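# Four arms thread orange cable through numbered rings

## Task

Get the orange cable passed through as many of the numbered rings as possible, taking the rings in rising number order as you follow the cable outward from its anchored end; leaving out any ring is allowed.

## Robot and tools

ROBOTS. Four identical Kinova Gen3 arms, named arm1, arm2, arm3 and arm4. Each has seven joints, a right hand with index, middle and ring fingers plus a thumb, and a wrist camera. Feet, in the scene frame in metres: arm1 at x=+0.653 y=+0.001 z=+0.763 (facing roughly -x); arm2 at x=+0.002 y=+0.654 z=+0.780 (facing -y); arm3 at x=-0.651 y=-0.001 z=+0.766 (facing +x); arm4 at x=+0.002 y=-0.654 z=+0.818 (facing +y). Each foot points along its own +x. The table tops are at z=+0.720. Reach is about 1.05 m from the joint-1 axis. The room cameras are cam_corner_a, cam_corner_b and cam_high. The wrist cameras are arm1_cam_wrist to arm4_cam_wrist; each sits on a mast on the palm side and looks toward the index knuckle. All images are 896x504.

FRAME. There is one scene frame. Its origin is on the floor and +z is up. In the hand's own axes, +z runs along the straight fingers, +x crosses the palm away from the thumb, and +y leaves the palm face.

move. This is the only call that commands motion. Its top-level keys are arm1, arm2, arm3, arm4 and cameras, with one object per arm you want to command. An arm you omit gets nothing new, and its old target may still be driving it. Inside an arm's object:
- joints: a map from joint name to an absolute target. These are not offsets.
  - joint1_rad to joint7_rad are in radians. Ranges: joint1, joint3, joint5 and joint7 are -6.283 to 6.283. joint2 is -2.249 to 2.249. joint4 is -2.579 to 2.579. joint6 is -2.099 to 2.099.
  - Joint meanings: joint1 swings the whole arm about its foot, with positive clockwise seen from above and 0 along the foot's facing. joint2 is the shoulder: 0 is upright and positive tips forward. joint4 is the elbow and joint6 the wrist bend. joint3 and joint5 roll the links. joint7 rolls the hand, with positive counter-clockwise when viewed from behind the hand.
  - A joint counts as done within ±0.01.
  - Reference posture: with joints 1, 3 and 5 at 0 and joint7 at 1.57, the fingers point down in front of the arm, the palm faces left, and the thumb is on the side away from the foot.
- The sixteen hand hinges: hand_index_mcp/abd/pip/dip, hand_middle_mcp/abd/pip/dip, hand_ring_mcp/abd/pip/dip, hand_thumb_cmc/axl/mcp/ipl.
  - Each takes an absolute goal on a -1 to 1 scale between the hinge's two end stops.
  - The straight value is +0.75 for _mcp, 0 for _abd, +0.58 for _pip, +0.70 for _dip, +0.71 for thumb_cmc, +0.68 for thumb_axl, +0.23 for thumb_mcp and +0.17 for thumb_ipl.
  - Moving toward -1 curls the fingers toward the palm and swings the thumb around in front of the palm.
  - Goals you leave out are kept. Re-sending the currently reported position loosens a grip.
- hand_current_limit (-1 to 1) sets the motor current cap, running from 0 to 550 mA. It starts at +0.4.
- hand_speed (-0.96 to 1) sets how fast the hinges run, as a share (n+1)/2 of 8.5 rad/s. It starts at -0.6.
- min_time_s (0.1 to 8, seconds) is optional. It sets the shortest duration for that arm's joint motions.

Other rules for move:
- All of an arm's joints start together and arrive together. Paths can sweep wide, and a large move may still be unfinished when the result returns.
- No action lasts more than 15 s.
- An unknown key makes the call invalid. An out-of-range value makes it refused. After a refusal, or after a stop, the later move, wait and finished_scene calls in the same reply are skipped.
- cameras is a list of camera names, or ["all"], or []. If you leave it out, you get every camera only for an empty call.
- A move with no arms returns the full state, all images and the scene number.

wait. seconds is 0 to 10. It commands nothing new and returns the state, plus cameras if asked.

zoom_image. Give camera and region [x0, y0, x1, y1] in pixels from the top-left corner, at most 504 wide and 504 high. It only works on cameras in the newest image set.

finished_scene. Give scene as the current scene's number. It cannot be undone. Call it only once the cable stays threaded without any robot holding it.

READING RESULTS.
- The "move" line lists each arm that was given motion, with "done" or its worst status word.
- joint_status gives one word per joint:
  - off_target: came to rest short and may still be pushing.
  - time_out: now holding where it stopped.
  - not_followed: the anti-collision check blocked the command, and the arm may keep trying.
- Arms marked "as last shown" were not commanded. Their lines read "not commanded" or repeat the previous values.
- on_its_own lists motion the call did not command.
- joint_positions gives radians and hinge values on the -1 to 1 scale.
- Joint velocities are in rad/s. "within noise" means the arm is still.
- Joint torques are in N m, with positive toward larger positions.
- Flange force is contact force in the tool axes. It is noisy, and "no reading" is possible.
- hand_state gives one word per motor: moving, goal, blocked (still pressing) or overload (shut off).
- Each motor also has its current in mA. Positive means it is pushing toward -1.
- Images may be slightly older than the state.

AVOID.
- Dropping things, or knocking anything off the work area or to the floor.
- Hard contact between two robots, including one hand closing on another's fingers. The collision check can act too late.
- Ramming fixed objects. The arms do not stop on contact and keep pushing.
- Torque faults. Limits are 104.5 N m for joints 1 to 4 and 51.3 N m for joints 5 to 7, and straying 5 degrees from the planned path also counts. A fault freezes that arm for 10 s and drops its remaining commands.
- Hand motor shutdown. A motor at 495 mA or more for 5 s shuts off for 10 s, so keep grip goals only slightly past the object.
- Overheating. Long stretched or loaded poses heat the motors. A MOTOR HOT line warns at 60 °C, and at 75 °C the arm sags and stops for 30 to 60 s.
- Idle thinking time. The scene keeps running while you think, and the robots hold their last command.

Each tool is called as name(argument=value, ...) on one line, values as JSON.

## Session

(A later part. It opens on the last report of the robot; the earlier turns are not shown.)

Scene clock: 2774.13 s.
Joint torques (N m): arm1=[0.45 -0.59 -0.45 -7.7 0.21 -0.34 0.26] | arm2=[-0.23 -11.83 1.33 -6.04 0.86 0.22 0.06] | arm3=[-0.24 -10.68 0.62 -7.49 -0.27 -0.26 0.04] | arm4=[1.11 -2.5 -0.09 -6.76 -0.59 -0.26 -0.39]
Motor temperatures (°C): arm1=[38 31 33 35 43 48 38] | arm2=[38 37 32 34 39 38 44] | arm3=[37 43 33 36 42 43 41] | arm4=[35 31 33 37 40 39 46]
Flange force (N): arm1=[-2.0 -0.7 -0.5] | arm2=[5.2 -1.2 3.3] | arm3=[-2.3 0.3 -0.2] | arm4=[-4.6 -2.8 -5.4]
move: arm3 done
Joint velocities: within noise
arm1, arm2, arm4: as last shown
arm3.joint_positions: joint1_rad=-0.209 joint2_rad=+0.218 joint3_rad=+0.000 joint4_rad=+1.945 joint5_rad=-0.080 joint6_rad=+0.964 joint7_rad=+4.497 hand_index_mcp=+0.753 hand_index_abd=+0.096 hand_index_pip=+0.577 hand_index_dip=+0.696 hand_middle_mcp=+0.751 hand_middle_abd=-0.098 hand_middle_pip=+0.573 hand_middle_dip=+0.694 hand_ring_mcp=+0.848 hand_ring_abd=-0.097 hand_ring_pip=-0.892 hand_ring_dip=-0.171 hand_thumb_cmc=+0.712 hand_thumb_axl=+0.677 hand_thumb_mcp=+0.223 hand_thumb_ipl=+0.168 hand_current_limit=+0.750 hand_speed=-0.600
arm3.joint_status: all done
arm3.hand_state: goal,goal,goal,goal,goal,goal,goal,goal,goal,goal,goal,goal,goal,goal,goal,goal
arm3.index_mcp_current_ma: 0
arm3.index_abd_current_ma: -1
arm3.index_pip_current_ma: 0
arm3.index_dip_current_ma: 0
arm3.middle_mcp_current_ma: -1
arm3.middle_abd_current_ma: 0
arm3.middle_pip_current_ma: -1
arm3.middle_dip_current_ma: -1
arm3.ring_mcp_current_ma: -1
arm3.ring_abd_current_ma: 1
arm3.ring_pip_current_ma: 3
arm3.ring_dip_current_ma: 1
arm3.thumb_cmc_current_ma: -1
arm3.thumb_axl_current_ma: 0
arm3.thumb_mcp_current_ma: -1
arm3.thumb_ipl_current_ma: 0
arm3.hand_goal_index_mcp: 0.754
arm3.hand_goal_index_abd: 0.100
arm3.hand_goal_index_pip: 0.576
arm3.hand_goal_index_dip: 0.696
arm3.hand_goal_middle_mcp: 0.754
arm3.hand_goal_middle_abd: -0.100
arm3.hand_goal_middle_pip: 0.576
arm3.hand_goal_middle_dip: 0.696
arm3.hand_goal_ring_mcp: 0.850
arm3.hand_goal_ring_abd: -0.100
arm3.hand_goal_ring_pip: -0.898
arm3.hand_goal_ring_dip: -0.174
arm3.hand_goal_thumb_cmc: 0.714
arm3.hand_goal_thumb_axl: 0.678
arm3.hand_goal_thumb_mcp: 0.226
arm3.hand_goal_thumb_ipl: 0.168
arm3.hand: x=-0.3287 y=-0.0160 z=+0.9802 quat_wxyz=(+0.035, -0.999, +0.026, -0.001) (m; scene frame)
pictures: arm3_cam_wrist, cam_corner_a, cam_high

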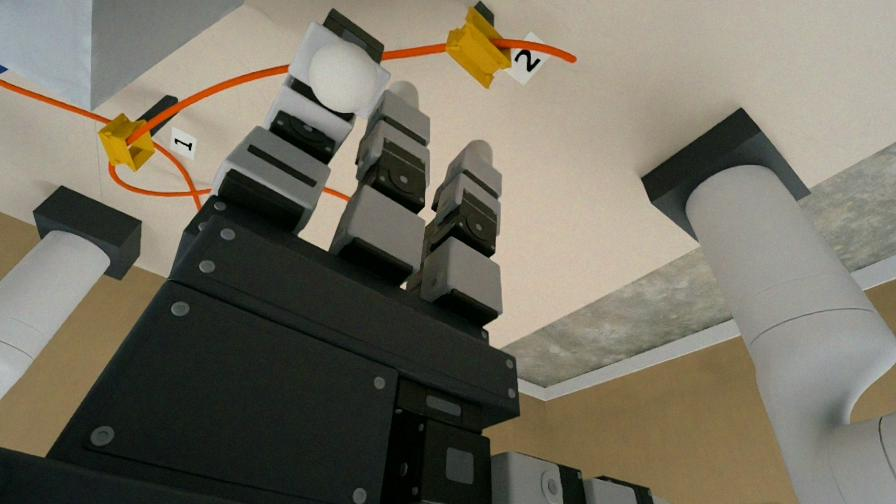

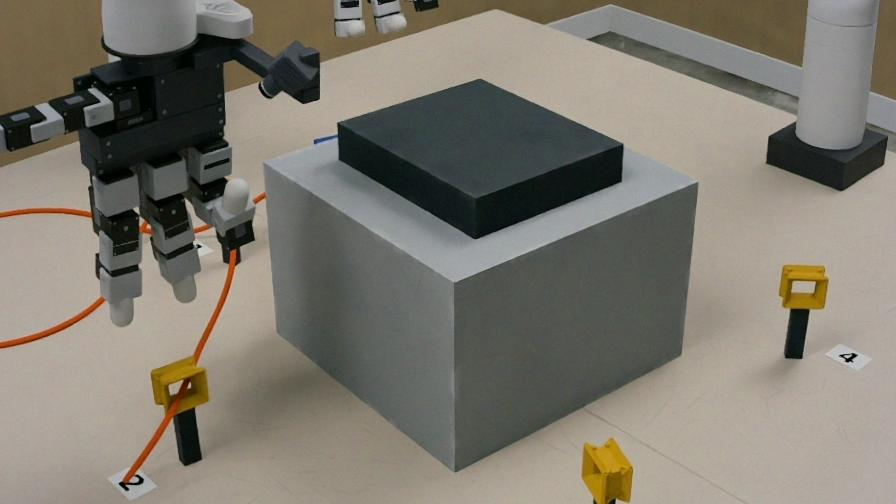

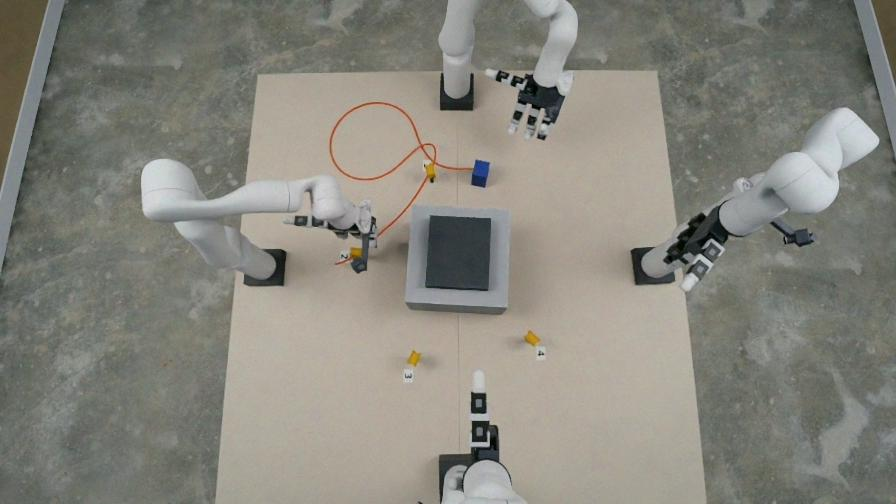

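move(arm3={"joints": {"joint1_rad": -0.0264, "joint2_rad": 0.0259, "joint4_rad": 2.0659, "joint5_rad": 0.002, "joint6_rad": 1.0511, "joint7_rad": 3.4646}, "min_time_s": 1.2})

move(arm3={"joints": {"joint1_rad": -0.0264, "joint2_rad": 0.1062, "joint4_rad": 2.1718, "joint5_rad": 0.0025, "joint6_rad": 0.8655, "joint7_rad": 3.4642}, "min_time_s": 0.5}, cameras=["cam_corner_a", "cam_high", "arm3_cam_wrist"])

zoom_image(camera="cam_corner_a", region=[60, 280, 260, 500])

zoom_image(camera="cam_high", region=[300, 200, 400, 300])

Scene clock: 2862.07 s.
Joint torques (N m): arm1=[0.41 -0.58 -0.42 -7.68 0.18 -0.31 0.28] | arm2=[-0.25 -11.85 1.35 -5.93 0.84 0.24 0.05] | arm3=[-0.24 -7.24 0.6 -7.69 -0.16 -0.11 0.08] | arm4=[1.11 -2.5 -0.06 -6.69 -0.59 -0.25 -0.39]
Motor temperatures (°C): arm1=[38 31 33 35 43 48 38] | arm2=[38 37 32 34 39 38 44] | arm3=[37 42 33 37 42 43 41] | arm4=[35 31 33 37 40 39 46]
Flange force (N): arm1=[-2.1 -0.6 -0.4] | arm2=[5.5 -1.1 3.2] | arm3=[-1.7 1.8 0.2] | arm4=[-4.7 -2.7 -5.6]
move: arm3 done
Joint velocities: within noise
arm1, arm2, arm4: as last shown
arm3.joint_positions: joint1_rad=-0.026 joint2_rad=+0.026 joint3_rad=+0.000 joint4_rad=+2.066 joint5_rad=+0.002 joint6_rad=+1.051 joint7_rad=+3.465 hand_index_mcp=+0.753 hand_index_abd=+0.096 hand_index_pip=+0.577 hand_index_dip=+0.696 hand_middle_mcp=+0.751 hand_middle_abd=-0.098 hand_middle_pip=+0.573 hand_middle_dip=+0.694 hand_ring_mcp=+0.848 hand_ring_abd=-0.097 hand_ring_pip=-0.892 hand_ring_dip=-0.171 hand_thumb_cmc=+0.712 hand_thumb_axl=+0.677 hand_thumb_mcp=+0.223 hand_thumb_ipl=+0.168 hand_current_limit=+0.750 hand_speed=-0.600
arm3.joint_status: all done
arm3.hand_state: goal,goal,goal,goal,goal,goal,goal,goal,goal,goal,goal,goal,goal,goal,goal,goal
arm3.index_mcp_current_ma: 0
arm3.index_abd_current_ma: -1
arm3.index_pip_current_ma: 0
arm3.index_dip_current_ma: 0
arm3.middle_mcp_current_ma: -1
arm3.middle_abd_current_ma: 0
arm3.middle_pip_current_ma: -1
arm3.middle_dip_current_ma: -1
arm3.ring_mcp_current_ma: -1
arm3.ring_abd_current_ma: 1
arm3.ring_pip_current_ma: 3
arm3.ring_dip_current_ma: 1
arm3.thumb_cmc_current_ma: -1
arm3.thumb_axl_current_ma: 0
arm3.thumb_mcp_current_ma: -1
arm3.thumb_ipl_current_ma: 0
arm3.hand_goal_index_mcp: 0.754
arm3.hand_goal_index_abd: 0.100
arm3.hand_goal_index_pip: 0.576
arm3.hand_goal_index_dip: 0.696
arm3.hand_goal_middle_mcp: 0.754
arm3.hand_goal_middle_abd: -0.100
arm3.hand_goal_middle_pip: 0.576
arm3.hand_goal_middle_dip: 0.696
arm3.hand_goal_ring_mcp: 0.850
arm3.hand_goal_ring_abd: -0.100
arm3.hand_goal_ring_pip: -0.898
arm3.hand_goal_ring_dip: -0.174
arm3.hand_goal_thumb_cmc: 0.714
arm3.hand_goal_thumb_axl: 0.678
arm3.hand_goal_thumb_mcp: 0.226
arm3.hand_goal_thumb_ipl: 0.168
arm3.hand: x=-0.4557 y=-0.0276 z=+1.0140 quat_wxyz=(+0.000, -0.820, +0.573, +0.000) (m; scene frame)
pictures: none

Scene clock: 2863.07 s.
Joint torques (N m): arm1=[0.41 -0.55 -0.39 -7.7 0.21 -0.33 0.27] | arm2=[-0.25 -11.91 1.35 -6.01 0.85 0.23 0.03] | arm3=[-0.19 -7.87 0.61 -6.82 -0.12 -0.19 0.04] | arm4=[1.1 -2.48 -0.1 -6.72 -0.59 -0.25 -0.4]
Motor temperatures (°C): arm1=[38 31 33 35 43 48 38] | arm2=[38 37 32 34 39 38 44] | arm3=[37 42 33 37 42 43 41] | arm4=[35 31 33 37 40 39 46]
Flange force (N): arm1=[-2.0 -0.5 -0.4] | arm2=[5.4 -1.1 3.4] | arm3=[-1.5 1.9 -0.5] | arm4=[-4.6 -2.8 -5.5]
move: arm3 done
Joint velocities: within noise
arm1, arm2, arm4: as last shown
arm3.joint_positions: joint1_rad=-0.026 joint2_rad=+0.106 joint3_rad=+0.000 joint4_rad=+2.172 joint5_rad=+0.003 joint6_rad=+0.865 joint7_rad=+3.464 hand_index_mcp=+0.753 hand_index_abd=+0.096 hand_index_pip=+0.577 hand_index_dip=+0.696 hand_middle_mcp=+0.751 hand_middle_abd=-0.098 hand_middle_pip=+0.573 hand_middle_dip=+0.694 hand_ring_mcp=+0.848 hand_ring_abd=-0.097 hand_ring_pip=-0.892 hand_ring_dip=-0.171 hand_thumb_cmc=+0.712 hand_thumb_axl=+0.677 hand_thumb_mcp=+0.223 hand_thumb_ipl=+0.168 hand_current_limit=+0.750 hand_speed=-0.600
arm3.joint_status: all done
arm3.hand_state: goal,goal,goal,goal,goal,goal,goal,goal,goal,goal,goal,goal,goal,goal,goal,goal
arm3.index_mcp_current_ma: 0
arm3.index_abd_current_ma: -1
arm3.index_pip_current_ma: 0
arm3.index_dip_current_ma: 0
arm3.middle_mcp_current_ma: -1
arm3.middle_abd_current_ma: 0
arm3.middle_pip_current_ma: -1
arm3.middle_dip_current_ma: -1
arm3.ring_mcp_current_ma: -1
arm3.ring_abd_current_ma: 1
arm3.ring_pip_current_ma: 3
arm3.ring_dip_current_ma: 1
arm3.thumb_cmc_current_ma: -1
arm3.thumb_axl_current_ma: 0
arm3.thumb_mcp_current_ma: -1
arm3.thumb_ipl_current_ma: 0
arm3.hand_goal_index_mcp: 0.754
arm3.hand_goal_index_abd: 0.100
arm3.hand_goal_index_pip: 0.576
arm3.hand_goal_index_dip: 0.696
arm3.hand_goal_middle_mcp: 0.754
arm3.hand_goal_middle_abd: -0.100
arm3.hand_goal_middle_pip: 0.576
arm3.hand_goal_middle_dip: 0.696
arm3.hand_goal_ring_mcp: 0.850
arm3.hand_goal_ring_abd: -0.100
arm3.hand_goal_ring_pip: -0.898
arm3.hand_goal_ring_dip: -0.174
arm3.hand_goal_thumb_cmc: 0.714
arm3.hand_goal_thumb_axl: 0.678
arm3.hand_goal_thumb_mcp: 0.226
arm3.hand_goal_thumb_ipl: 0.168
arm3.hand: x=-0.4557 y=-0.0276 z=+0.9640 quat_wxyz=(+0.000, -0.820, +0.573, +0.000) (m; scene frame)
pictures: arm3_cam_wrist, cam_corner_a, cam_high

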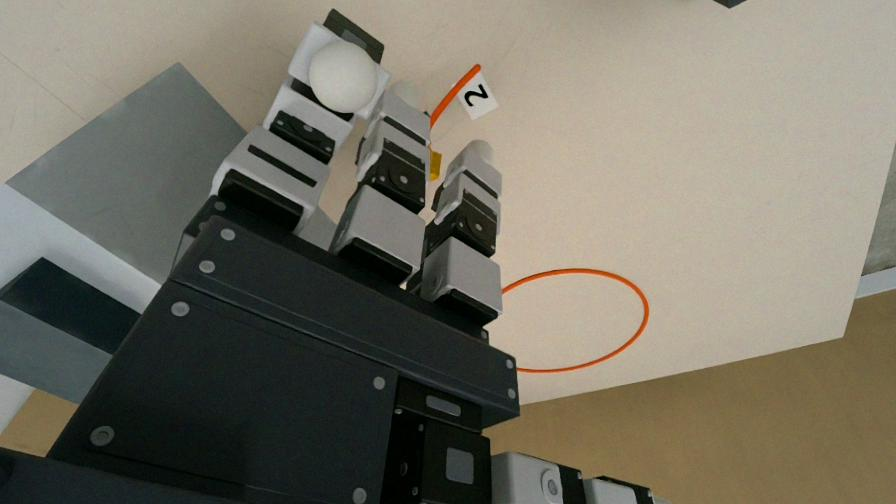

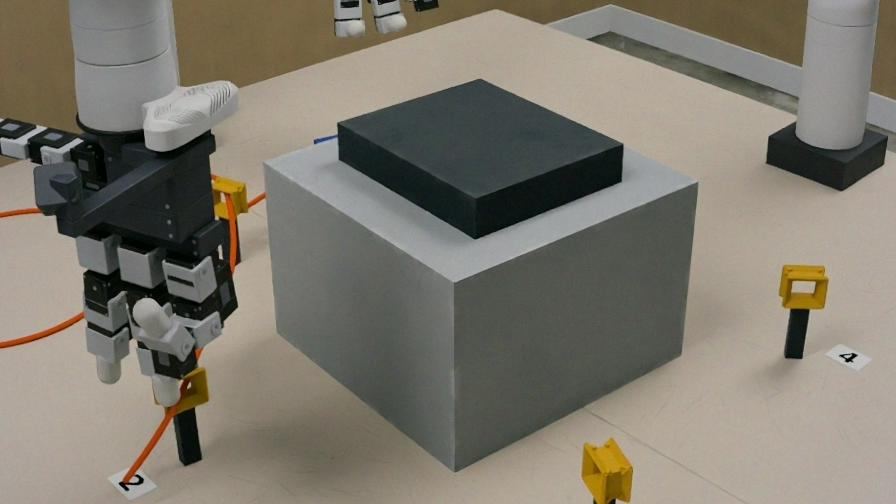

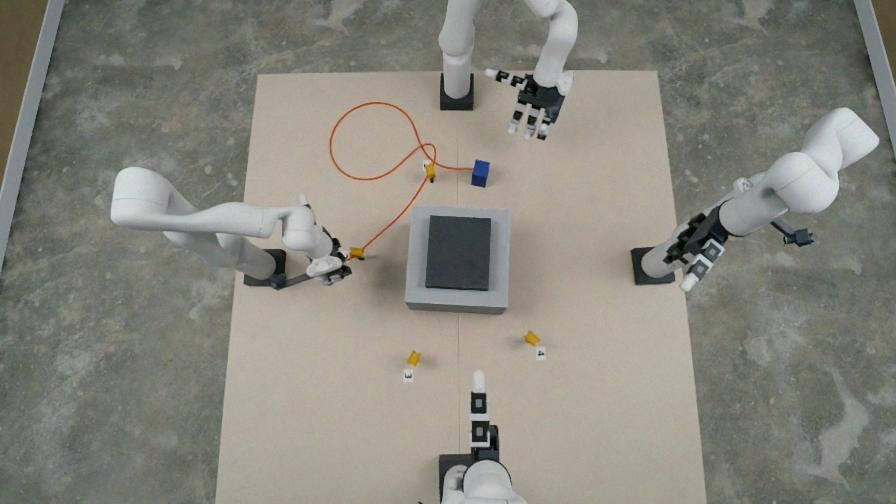

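Scaled by 2.291 from the camera's 896x504 image, which has a finer 1280x720 frame.

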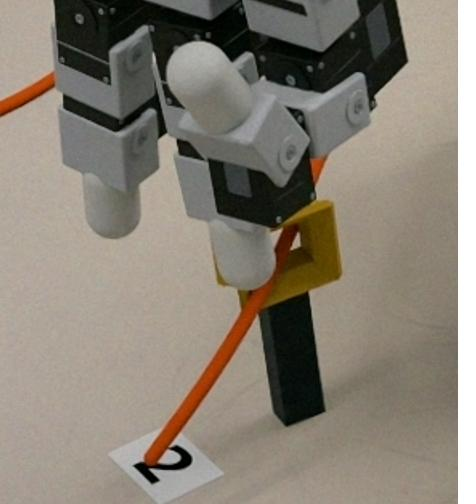

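Scaled by 5.040 from the camera's 896x504 image, which has a finer 1280x720 frame.

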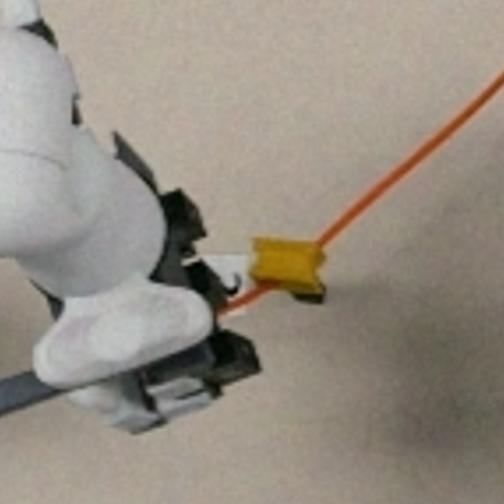

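move(arm3={"joints": {"joint1_rad": -0.0496, "joint2_rad": 0.3491, "joint4_rad": 2.352, "joint5_rad": 0.0044, "joint6_rad": 0.4424, "joint7_rad": 3.437}, "min_time_s": 1.2}, cameras=["cam_corner_a", "cam_high", "arm3_cam_wrist"])

zoom_image(camera="cam_corner_a", region=[60, 280, 260, 500])

zoom_image(camera="arm3_cam_wrist", region=[360, 20, 600, 240])

Scene clock: 2928.57 s.
Joint torques (N m): arm1=[0.43 -0.6 -0.46 -7.68 0.2 -0.33 0.26] | arm2=[-0.26 -11.84 1.29 -6.01 0.83 0.22 0.02] | arm3=[-0.27 -9.68 0.76 -3.94 -0.12 -0.16 0.03] | arm4=[1.14 -2.52 -0.08 -6.71 -0.6 -0.25 -0.37]
Motor temperatures (°C): arm1=[38 31 33 35 43 48 38] | arm2=[38 37 32 34 39 38 44] | arm3=[37 41 33 36 42 43 41] | arm4=[35 31 33 37 40 39 46]
Flange force (N): arm1=[-2.0 -0.8 -0.5] | arm2=[5.3 -1.0 3.2] | arm3=[0.2 1.7 -1.4] | arm4=[-4.7 -2.7 -5.6]
move: arm3 done
Joint velocities: within noise
arm1.joint_positions: joint1_rad=-0.550 joint2_rad=-0.436 joint3_rad=-0.047 joint4_rad=+1.499 joint5_rad=+0.004 joint6_rad=+1.995 joint7_rad=+1.775 hand_index_mcp=+0.753 hand_index_abd=+0.000 hand_index_pip=+0.577 hand_index_dip=+0.696 hand_middle_mcp=+0.753 hand_middle_abd=+0.000 hand_middle_pip=+0.577 hand_middle_dip=+0.696 hand_ring_mcp=+0.753 hand_ring_abd=+0.000 hand_ring_pip=+0.577 hand_ring_dip=+0.696 hand_thumb_cmc=+0.714 hand_thumb_axl=+0.677 hand_thumb_mcp=+0.224 hand_thumb_ipl=+0.168 hand_current_limit=+0.400 hand_speed=-0.600
arm1.joint_status: not commanded
arm1.hand_state: goal,goal,goal,goal,goal,goal,goal,goal,goal,goal,overload,goal,goal,goal,goal,goal
arm1.index_mcp_current_ma: 0
arm1.index_abd_current_ma: 0
arm1.index_pip_current_ma: 0
arm1.index_dip_current_ma: 0
arm1.middle_mcp_current_ma: 0
arm1.middle_abd_current_ma: 0
arm1.middle_pip_current_ma: 0
arm1.middle_dip_current_ma: 0
arm1.ring_mcp_current_ma: 0
arm1.ring_abd_current_ma: 0
arm1.ring_pip_current_ma: 0
arm1.ring_dip_current_ma: 0
arm1.thumb_cmc_current_ma: 0
arm1.thumb_axl_current_ma: 0
arm1.thumb_mcp_current_ma: -2
arm1.thumb_ipl_current_ma: 0
arm1.hand_goal_index_mcp: 0.754
arm1.hand_goal_index_abd: 0.000
arm1.hand_goal_index_pip: 0.576
arm1.hand_goal_index_dip: 0.696
arm1.hand_goal_middle_mcp: 0.754
arm1.hand_goal_middle_abd: 0.000
arm1.hand_goal_middle_pip: 0.576
arm1.hand_goal_middle_dip: 0.696
arm1.hand_goal_ring_mcp: 0.754
arm1.hand_goal_ring_abd: 0.000
arm1.hand_goal_ring_pip: 0.576
arm1.hand_goal_ring_dip: 0.696
arm1.hand_goal_thumb_cmc: 0.714
arm1.hand_goal_thumb_axl: 0.678
arm1.hand_goal_thumb_mcp: 0.226
arm1.hand_goal_thumb_ipl: 0.168
arm1.hand: x=+0.5862 y=-0.1235 z=+1.2802 quat_wxyz=(+0.004, +0.911, +0.409, -0.040) (m; scene frame)
arm2.joint_positions: joint1_rad=-1.200 joint2_rad=+0.177 joint3_rad=+0.000 joint4_rad=+2.145 joint5_rad=+0.350 joint6_rad=+0.855 joint7_rad=-1.797 hand_index_mcp=+0.759 hand_index_abd=+0.057 hand_index_pip=+0.580 hand_index_dip=-0.638 hand_middle_mcp=+0.759 hand_middle_abd=-0.117 hand_middle_pip=+0.580 hand_middle_dip=-0.637 hand_ring_mcp=+0.852 hand_ring_abd=-0.097 hand_ring_pip=-0.893 hand_ring_dip=-0.172 hand_thumb_cmc=+0.717 hand_thumb_axl=+0.677 hand_thumb_mcp=+0.223 hand_thumb_ipl=+0.168 hand_current_limit=+0.750 hand_speed=-0.600
arm2.joint_status: not commanded
arm2.hand_state: goal,goal,goal,goal,goal,goal,goal,goal,goal,goal,goal,goal,goal,goal,goal,goal
arm2.index_mcp_current_ma: 10
arm2.index_abd_current_ma: -5
arm2.index_pip_current_ma: 9
arm2.index_dip_current_ma: 0
arm2.middle_mcp_current_ma: 12
arm2.middle_abd_current_ma: 6
arm2.middle_pip_current_ma: 8
arm2.middle_dip_current_ma: 2
arm2.ring_mcp_current_ma: 4
arm2.ring_abd_current_ma: 4
arm2.ring_pip_current_ma: 12
arm2.ring_dip_current_ma: 5
arm2.thumb_cmc_current_ma: 5
arm2.thumb_axl_current_ma: -1
arm2.thumb_mcp_current_ma: -7
arm2.thumb_ipl_current_ma: 0
arm2.hand_goal_index_mcp: 0.754
arm2.hand_goal_index_abd: 0.060
arm2.hand_goal_index_pip: 0.576
arm2.hand_goal_index_dip: -0.638
arm2.hand_goal_middle_mcp: 0.754
arm2.hand_goal_middle_abd: -0.120
arm2.hand_goal_middle_pip: 0.576
arm2.hand_goal_middle_dip: -0.638
arm2.hand_goal_ring_mcp: 0.850
arm2.hand_goal_ring_abd: -0.100
arm2.hand_goal_ring_pip: -0.898
arm2.hand_goal_ring_dip: -0.174
arm2.hand_goal_thumb_cmc: 0.714
arm2.hand_goal_thumb_axl: 0.678
arm2.hand_goal_thumb_mcp: 0.226
arm2.hand_goal_thumb_ipl: 0.168
arm2.hand: x=+0.1895 y=+0.3765 z=+0.9980 quat_wxyz=(+0.130, +0.973, -0.189, -0.026) (m; scene frame)
arm3.joint_positions: joint1_rad=-0.050 joint2_rad=+0.349 joint3_rad=+0.000 joint4_rad=+2.352 joint5_rad=+0.004 joint6_rad=+0.442 joint7_rad=+3.437 hand_index_mcp=+0.753 hand_index_abd=+0.096 hand_index_pip=+0.577 hand_index_dip=+0.696 hand_middle_mcp=+0.751 hand_middle_abd=-0.098 hand_middle_pip=+0.573 hand_middle_dip=+0.694 hand_ring_mcp=+0.848 hand_ring_abd=-0.097 hand_ring_pip=-0.892 hand_ring_dip=-0.171 hand_thumb_cmc=+0.712 hand_thumb_axl=+0.677 hand_thumb_mcp=+0.223 hand_thumb_ipl=+0.168 hand_current_limit=+0.750 hand_speed=-0.600
arm3.joint_status: all done
arm3.hand_state: goal,goal,goal,goal,goal,goal,goal,goal,goal,goal,goal,goal,goal,goal,goal,goal
arm3.index_mcp_current_ma: 0
arm3.index_abd_current_ma: -1
arm3.index_pip_current_ma: 0
arm3.index_dip_current_ma: 0
arm3.middle_mcp_current_ma: -1
arm3.middle_abd_current_ma: 0
arm3.middle_pip_current_ma: -1
arm3.middle_dip_current_ma: -1
arm3.ring_mcp_current_ma: -1
arm3.ring_abd_current_ma: 1
arm3.ring_pip_current_ma: 3
arm3.ring_dip_current_ma: 1
arm3.thumb_cmc_current_ma: -1
arm3.thumb_axl_current_ma: 0
arm3.thumb_mcp_current_ma: -1
arm3.thumb_ipl_current_ma: 0
arm3.hand_goal_index_mcp: 0.754
arm3.hand_goal_index_abd: 0.100
arm3.hand_goal_index_pip: 0.576
arm3.hand_goal_index_dip: 0.696
arm3.hand_goal_middle_mcp: 0.754
arm3.hand_goal_middle_abd: -0.100
arm3.hand_goal_middle_pip: 0.576
arm3.hand_goal_middle_dip: 0.696
arm3.hand_goal_ring_mcp: 0.850
arm3.hand_goal_ring_abd: -0.100
arm3.hand_goal_ring_pip: -0.898
arm3.hand_goal_ring_dip: -0.174
arm3.hand_goal_thumb_cmc: 0.714
arm3.hand_goal_thumb_axl: 0.678
arm3.hand_goal_thumb_mcp: 0.226
arm3.hand_goal_thumb_ipl: 0.168
arm3.hand: x=-0.4609 y=-0.0208 z=+0.8609 quat_wxyz=(+0.000, -0.819, +0.574, +0.000) (m; scene frame)
arm4.joint_positions: joint1_rad=+0.181 joint2_rad=-0.351 joint3_rad=-0.031 joint4_rad=+1.429 joint5_rad=-0.012 joint6_rad=+1.974 joint7_rad=+1.684 hand_index_mcp=+0.753 hand_index_abd=+0.115 hand_index_pip=+0.577 hand_index_dip=+0.696 hand_middle_mcp=+0.753 hand_middle_abd=-0.117 hand_middle_pip=+0.577 hand_middle_dip=+0.696 hand_ring_mcp=+0.848 hand_ring_abd=-0.097 hand_ring_pip=-0.891 hand_ring_dip=-0.171 hand_thumb_cmc=+0.714 hand_thumb_axl=+0.677 hand_thumb_mcp=+0.224 hand_thumb_ipl=+0.168 hand_current_limit=+0.750 hand_speed=-0.600
arm4.joint_status: not commanded
arm4.hand_state: goal,goal,goal,goal,goal,goal,goal,goal,goal,goal,goal,goal,goal,goal,goal,goal
arm4.index_mcp_current_ma: 0
arm4.index_abd_current_ma: -2
arm4.index_pip_current_ma: 0
arm4.index_dip_current_ma: 0
arm4.middle_mcp_current_ma: 0
arm4.middle_abd_current_ma: 1
arm4.middle_pip_current_ma: 0
arm4.middle_dip_current_ma: 0
arm4.ring_mcp_current_ma: -1
arm4.ring_abd_current_ma: 1
arm4.ring_pip_current_ma: 5
arm4.ring_dip_current_ma: 1
arm4.thumb_cmc_current_ma: 0
arm4.thumb_axl_current_ma: 0
arm4.thumb_mcp_current_ma: -1
arm4.thumb_ipl_current_ma: 0
arm4.hand_goal_index_mcp: 0.754
arm4.hand_goal_index_abd: 0.120
arm4.hand_goal_index_pip: 0.576
arm4.hand_goal_index_dip: 0.696
arm4.hand_goal_middle_mcp: 0.754
arm4.hand_goal_middle_abd: -0.120
arm4.hand_goal_middle_pip: 0.576
arm4.hand_goal_middle_dip: 0.696
arm4.hand_goal_ring_mcp: 0.850
arm4.hand_goal_ring_abd: -0.100
arm4.hand_goal_ring_pip: -0.898
arm4.hand_goal_ring_dip: -0.174
arm4.hand_goal_thumb_cmc: 0.714
arm4.hand_goal_thumb_axl: 0.678
arm4.hand_goal_thumb_mcp: 0.226
arm4.hand_goal_thumb_ipl: 0.168
arm4.hand: x=-0.0445 y=-0.4776 z=+1.3488 quat_wxyz=(+0.036, -0.706, +0.706, +0.029) (m; scene frame)
pictures: arm3_cam_wrist, cam_corner_a, cam_high

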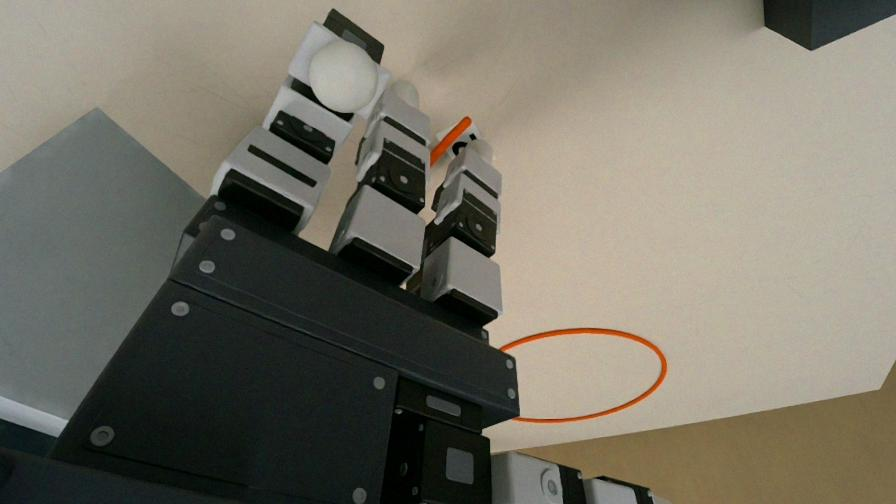

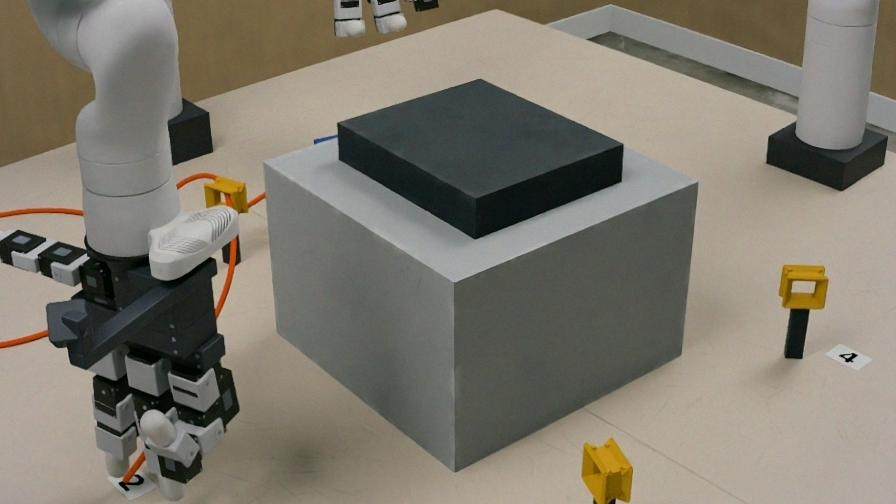

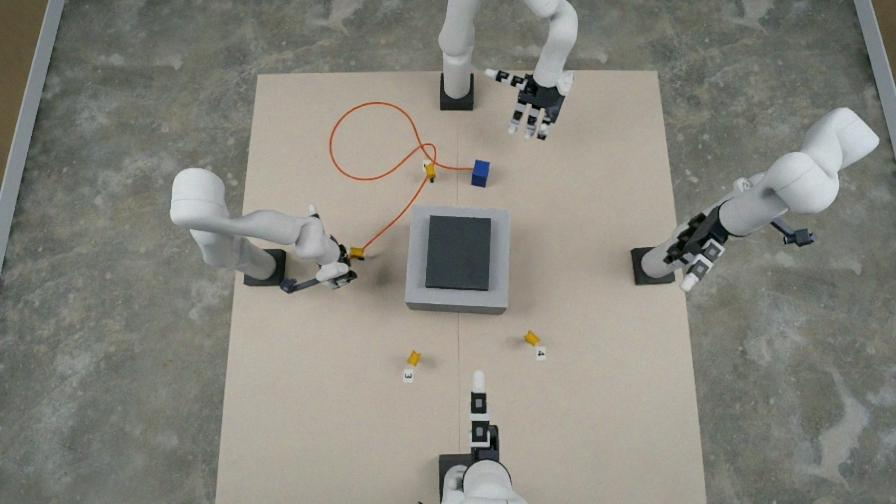

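Scaled by 2.291 from the camera's 896x504 image, which has a finer 1280x720 frame.

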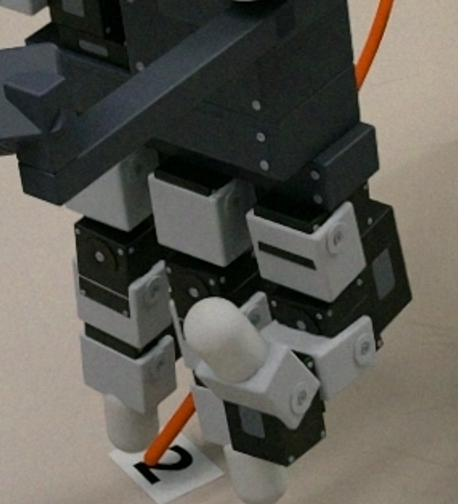

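Scaled by 2.100 from the camera's 896x504 image, which has a finer 1280x720 frame.

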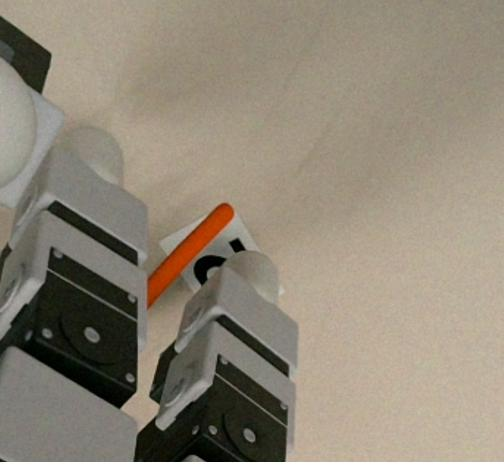

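move(arm3={"joints": {"hand_index_abd": -0.25, "hand_middle_abd": 0.25}}, cameras=["cam_corner_a", "arm3_cam_wrist"])

zoom_image(camera="arm3_cam_wrist", region=[360, 20, 600, 240])

zoom_image(camera="cam_corner_a", region=[60, 280, 260, 500])

Scene clock: 2933.47 s.
Joint torques (N m): arm1=[0.41 -0.59 -0.41 -7.71 0.2 -0.33 0.27] | arm2=[-0.23 -11.89 1.42 -5.98 0.84 0.24 0.03] | arm3=[-0.36 -9.64 0.67 -4.05 -0.26 -0.17 0.08] | arm4=[1.15 -2.49 -0.07 -6.68 -0.6 -0.25 -0.4]
Motor temperatures (°C): arm1=[38 31 33 35 43 48 38] | arm2=[38 37 32 34 39 38 44] | arm3=[37 41 33 36 42 43 41] | arm4=[35 31 33 37 40 39 46]
Flange force (N): arm1=[-2.0 -0.6 -0.4] | arm2=[5.5 -1.2 3.3] | arm3=[0.2 2.0 -1.4] | arm4=[-4.7 -2.8 -5.7]
move: arm3 off_target
Joint velocities: within noise
arm1, arm2, arm4: as last shown
arm3.joint_positions: joint1_rad=-0.050 joint2_rad=+0.349 joint3_rad=+0.000 joint4_rad=+2.352 joint5_rad=+0.004 joint6_rad=+0.442 joint7_rad=+3.437 hand_index_mcp=+0.751 hand_index_abd=-0.069 hand_index_pip=+0.576 hand_index_dip=+0.696 hand_middle_mcp=+0.753 hand_middle_abd=+0.061 hand_middle_pip=+0.574 hand_middle_dip=+0.694 hand_ring_mcp=+0.848 hand_ring_abd=-0.097 hand_ring_pip=-0.892 hand_ring_dip=-0.171 hand_thumb_cmc=+0.712 hand_thumb_axl=+0.677 hand_thumb_mcp=+0.223 hand_thumb_ipl=+0.168 hand_current_limit=+0.750 hand_speed=-0.600
arm3.joint_status: hand_index_abd off_target (ended at -0.069, target -0.250); hand_middle_abd off_target (ended at +0.061, target +0.250)
arm3.hand_state: goal,blocked,goal,goal,goal,blocked,goal,goal,goal,goal,goal,goal,goal,goal,goal,goal
arm3.index_mcp_current_ma: -1
arm3.index_abd_current_ma: 481
arm3.index_pip_current_ma: 0
arm3.index_dip_current_ma: 0
arm3.middle_mcp_current_ma: 0
arm3.middle_abd_current_ma: -481
arm3.middle_pip_current_ma: 0
arm3.middle_dip_current_ma: 0
arm3.ring_mcp_current_ma: -1
arm3.ring_abd_current_ma: 1
arm3.ring_pip_current_ma: 3
arm3.ring_dip_current_ma: 1
arm3.thumb_cmc_current_ma: -1
arm3.thumb_axl_current_ma: 0
arm3.thumb_mcp_current_ma: -1
arm3.thumb_ipl_current_ma: 0
arm3.hand_goal_index_mcp: 0.754
arm3.hand_goal_index_abd: -0.250
arm3.hand_goal_index_pip: 0.576
arm3.hand_goal_index_dip: 0.696
arm3.hand_goal_middle_mcp: 0.754
arm3.hand_goal_middle_abd: 0.250
arm3.hand_goal_middle_pip: 0.576
arm3.hand_goal_middle_dip: 0.696
arm3.hand_goal_ring_mcp: 0.850
arm3.hand_goal_ring_abd: -0.100
arm3.hand_goal_ring_pip: -0.898
arm3.hand_goal_ring_dip: -0.174
arm3.hand_goal_thumb_cmc: 0.714
arm3.hand_goal_thumb_axl: 0.678
arm3.hand_goal_thumb_mcp: 0.226
arm3.hand_goal_thumb_ipl: 0.168
arm3.hand: x=-0.4609 y=-0.0208 z=+0.8609 quat_wxyz=(+0.000, -0.819, +0.574, +0.000) (m; scene frame)
pictures: arm3_cam_wrist, cam_corner_a

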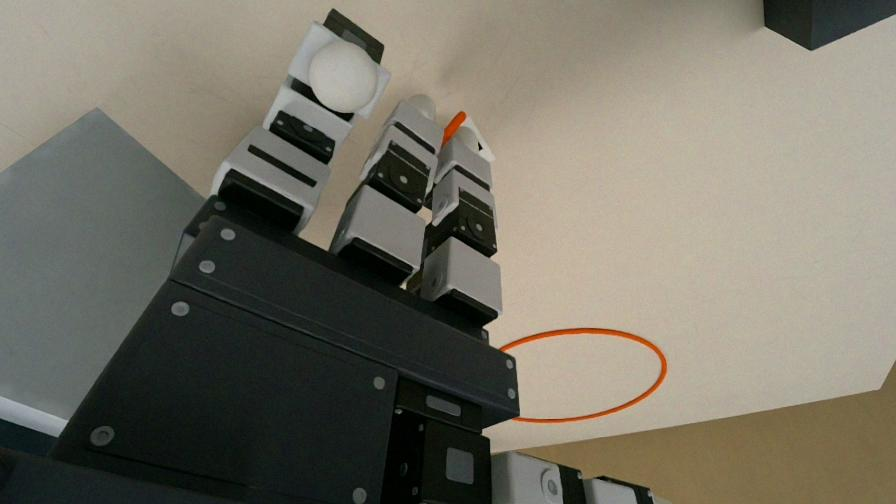

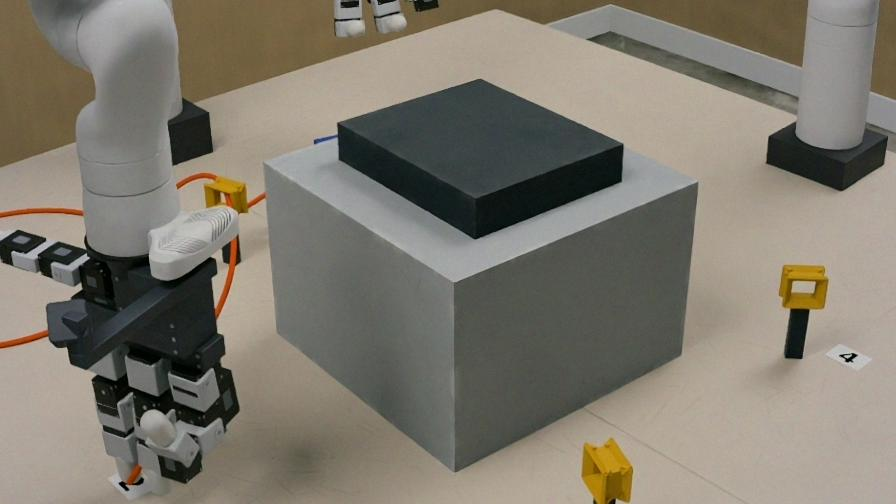

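Scaled by 2.100 from the camera's 896x504 image, which has a finer 1280x720 frame.

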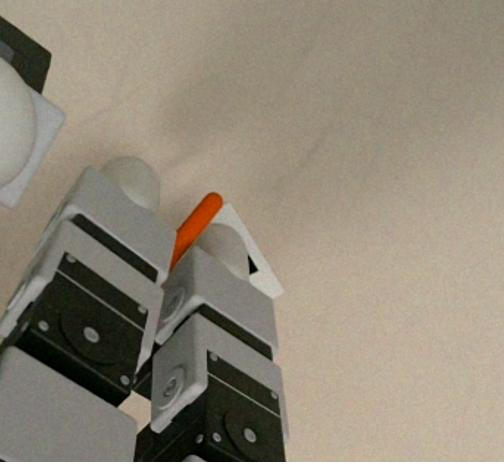

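Scaled by 2.291 from the camera's 896x504 image, which has a finer 1280x720 frame.

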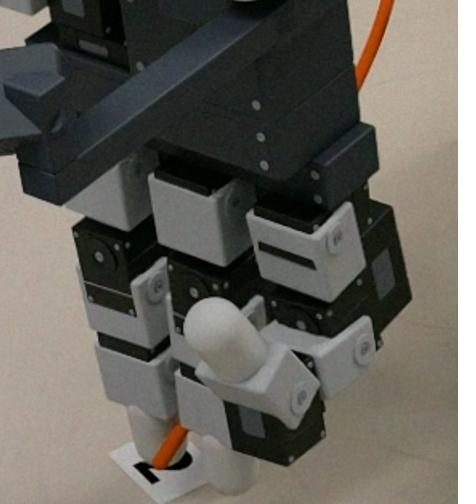

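move(arm3={"joints": {"joint1_rad": 0.1333, "joint2_rad": 0.3818, "joint4_rad": 2.2115, "joint5_rad": 0.0042, "joint6_rad": 0.55, "joint7_rad": 4.1441}, "min_time_s": 1.0}, cameras=["cam_corner_a"])

move(arm3={"joints": {"joint1_rad": 0.2782, "joint2_rad": 0.4663, "joint4_rad": 2.0818, "joint5_rad": 0.0045, "joint6_rad": 0.5947, "joint7_rad": 4.8471}, "min_time_s": 1.2}, cameras=["cam_corner_a", "cam_high", "arm3_cam_wrist"])

zoom_image(camera="cam_corner_a", region=[100, 280, 400, 500])

zoom_image(camera="cam_high", region=[320, 80, 500, 300])

Scene clock: 2954.57 s.
Joint torques (N m): arm1=[0.37 -0.57 -0.4 -7.72 0.21 -0.32 0.24] | arm2=[-0.25 -11.86 1.35 -6.02 0.84 0.22 0.07] | arm3=[-0.16 -11.14 0.81 -4.94 -0.15 -0.25 0.12] | arm4=[1.13 -2.52 -0.09 -6.68 -0.6 -0.25 -0.39]
Motor temperatures (°C): arm1=[38 31 33 35 43 48 38] | arm2=[38 37 32 34 39 38 44] | arm3=[37 41 33 36 42 43 41] | arm4=[35 31 33 37 40 39 46]
Flange force (N): arm1=[-2.0 -0.6 -0.3] | arm2=[5.3 -1.3 3.3] | arm3=[-1.8 0.9 -1.0] | arm4=[-4.7 -2.8 -5.7]
move: arm3 done
Joint velocities: within noise
arm1, arm2, arm4: as last shown
arm3.joint_positions: joint1_rad=+0.133 joint2_rad=+0.382 joint3_rad=+0.000 joint4_rad=+2.212 joint5_rad=+0.004 joint6_rad=+0.550 joint7_rad=+4.144 hand_index_mcp=+0.750 hand_index_abd=-0.069 hand_index_pip=+0.576 hand_index_dip=+0.696 hand_middle_mcp=+0.754 hand_middle_abd=+0.061 hand_middle_pip=+0.575 hand_middle_dip=+0.694 hand_ring_mcp=+0.848 hand_ring_abd=-0.097 hand_ring_pip=-0.892 hand_ring_dip=-0.171 hand_thumb_cmc=+0.712 hand_thumb_axl=+0.677 hand_thumb_mcp=+0.223 hand_thumb_ipl=+0.168 hand_current_limit=+0.750 hand_speed=-0.600
arm3.joint_status: all done
arm3.hand_state: goal,blocked,goal,goal,goal,blocked,goal,goal,goal,goal,goal,goal,goal,goal,goal,goal
arm3.index_mcp_current_ma: -2
arm3.index_abd_current_ma: 481
arm3.index_pip_current_ma: 0
arm3.index_dip_current_ma: 0
arm3.middle_mcp_current_ma: 0
arm3.middle_abd_current_ma: -481
arm3.middle_pip_current_ma: 0
arm3.middle_dip_current_ma: 0
arm3.ring_mcp_current_ma: -1
arm3.ring_abd_current_ma: 1
arm3.ring_pip_current_ma: 3
arm3.ring_dip_current_ma: 1
arm3.thumb_cmc_current_ma: -1
arm3.thumb_axl_current_ma: 0
arm3.thumb_mcp_current_ma: -1
arm3.thumb_ipl_current_ma: 0
arm3.hand_goal_index_mcp: 0.754
arm3.hand_goal_index_abd: -0.250
arm3.hand_goal_index_pip: 0.576
arm3.hand_goal_index_dip: 0.696
arm3.hand_goal_middle_mcp: 0.754
arm3.hand_goal_middle_abd: 0.250
arm3.hand_goal_middle_pip: 0.576
arm3.hand_goal_middle_dip: 0.696
arm3.hand_goal_ring_mcp: 0.850
arm3.hand_goal_ring_abd: -0.100
arm3.hand_goal_ring_pip: -0.898
arm3.hand_goal_ring_dip: -0.174
arm3.hand_goal_thumb_cmc: 0.714
arm3.hand_goal_thumb_axl: 0.678
arm3.hand_goal_thumb_mcp: 0.226
arm3.hand_goal_thumb_ipl: 0.168
arm3.hand: x=-0.4097 y=-0.1199 z=+0.8719 quat_wxyz=(+0.000, -0.940, +0.342, +0.000) (m; scene frame)
pictures: cam_corner_a

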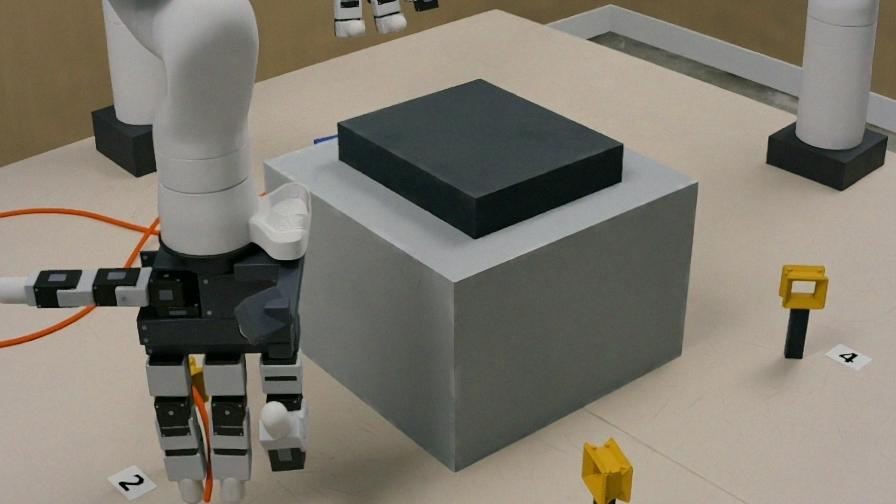

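Scene clock: 2956.17 s.
Joint torques (N m): arm1=[0.37 -0.57 -0.42 -7.71 0.22 -0.34 0.25] | arm2=[-0.24 -11.85 1.38 -5.99 0.85 0.22 0.08] | arm3=[-0.17 -13.03 0.99 -5.28 0.01 -0.26 0.12] | arm4=[1.13 -2.52 -0.1 -6.67 -0.58 -0.25 -0.37]
Motor temperatures (°C): arm1=[38 31 33 35 43 48 38] | arm2=[38 37 32 34 39 38 44] | arm3=[37 41 33 36 42 43 41] | arm4=[35 31 33 37 40 39 46]
Flange force (N): arm1=[-2.0 -0.6 -0.4] | arm2=[5.4 -1.3 3.2] | arm3=[-1.9 -0.3 -0.7] | arm4=[-4.7 -2.8 -5.7]
move: arm3 done
Joint velocities: within noise
arm1, arm2, arm4: as last shown
arm3.joint_positions: joint1_rad=+0.278 joint2_rad=+0.466 joint3_rad=+0.000 joint4_rad=+2.082 joint5_rad=+0.004 joint6_rad=+0.595 joint7_rad=+4.847 hand_index_mcp=+0.754 hand_index_abd=-0.069 hand_index_pip=+0.576 hand_index_dip=+0.696 hand_middle_mcp=+0.755 hand_middle_abd=+0.061 hand_middle_pip=+0.576 hand_middle_dip=+0.695 hand_ring_mcp=+0.848 hand_ring_abd=-0.097 hand_ring_pip=-0.892 hand_ring_dip=-0.171 hand_thumb_cmc=+0.712 hand_thumb_axl=+0.677 hand_thumb_mcp=+0.223 hand_thumb_ipl=+0.168 hand_current_limit=+0.750 hand_speed=-0.600
arm3.joint_status: all done
arm3.hand_state: goal,blocked,goal,goal,goal,blocked,goal,goal,goal,goal,goal,goal,goal,goal,goal,goal
arm3.index_mcp_current_ma: 0
arm3.index_abd_current_ma: 481
arm3.index_pip_current_ma: 0
arm3.index_dip_current_ma: 0
arm3.middle_mcp_current_ma: 0
arm3.middle_abd_current_ma: -481
arm3.middle_pip_current_ma: 0
arm3.middle_dip_current_ma: 0
arm3.ring_mcp_current_ma: -1
arm3.ring_abd_current_ma: 1
arm3.ring_pip_current_ma: 3
arm3.ring_dip_current_ma: 1
arm3.thumb_cmc_current_ma: -1
arm3.thumb_axl_current_ma: 0
arm3.thumb_mcp_current_ma: -1
arm3.thumb_ipl_current_ma: 0
arm3.hand_goal_index_mcp: 0.754
arm3.hand_goal_index_abd: -0.250
arm3.hand_goal_index_pip: 0.576
arm3.hand_goal_index_dip: 0.696
arm3.hand_goal_middle_mcp: 0.754
arm3.hand_goal_middle_abd: 0.250
arm3.hand_goal_middle_pip: 0.576
arm3.hand_goal_middle_dip: 0.696
arm3.hand_goal_ring_mcp: 0.850
arm3.hand_goal_ring_abd: -0.100
arm3.hand_goal_ring_pip: -0.898
arm3.hand_goal_ring_dip: -0.174
arm3.hand_goal_thumb_cmc: 0.714
arm3.hand_goal_thumb_axl: 0.678
arm3.hand_goal_thumb_mcp: 0.226
arm3.hand_goal_thumb_ipl: 0.168
arm3.hand: x=-0.3423 y=-0.2072 z=+0.8648 quat_wxyz=(+0.000, -0.998, +0.070, +0.000) (m; scene frame)
pictures: arm3_cam_wrist, cam_corner_a, cam_high

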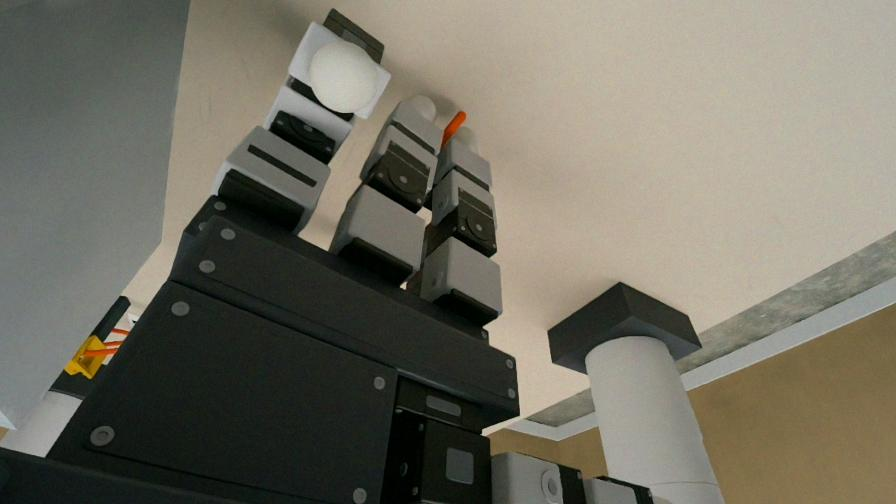

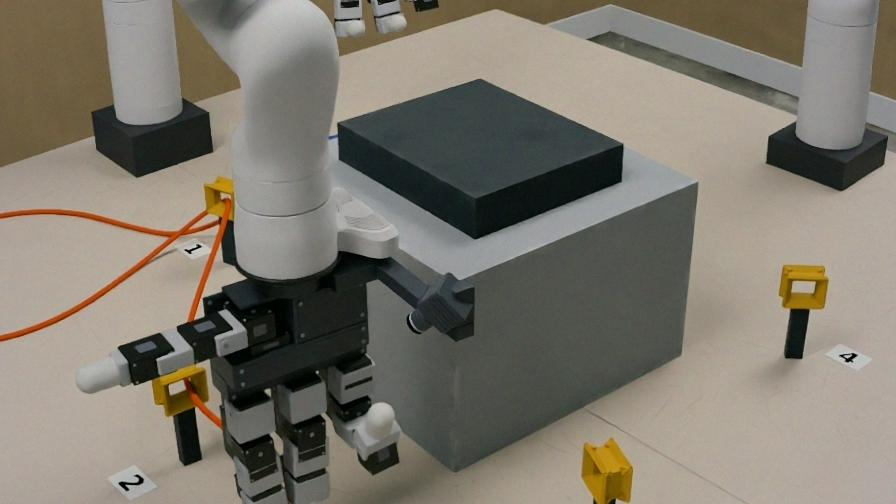

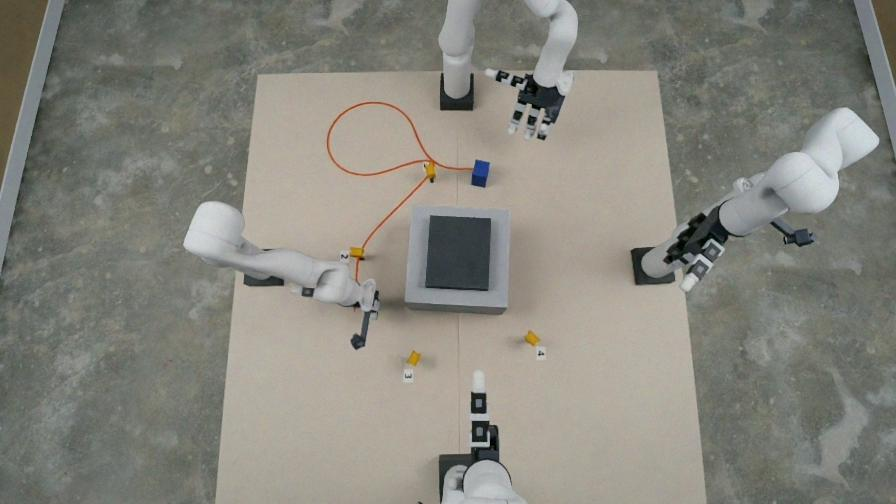

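Scaled by 1.680 from the camera's 896x504 image, which has a finer 1280x720 frame.

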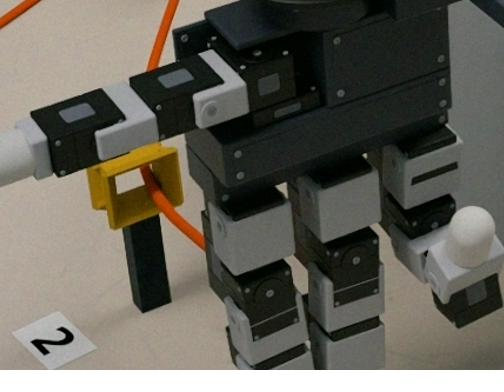

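Scaled by 2.291 from the camera's 896x504 image, which has a finer 1280x720 frame.

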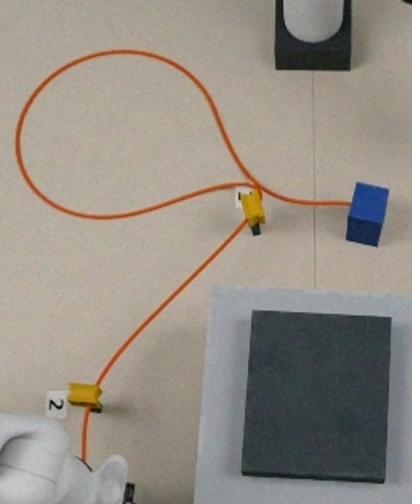

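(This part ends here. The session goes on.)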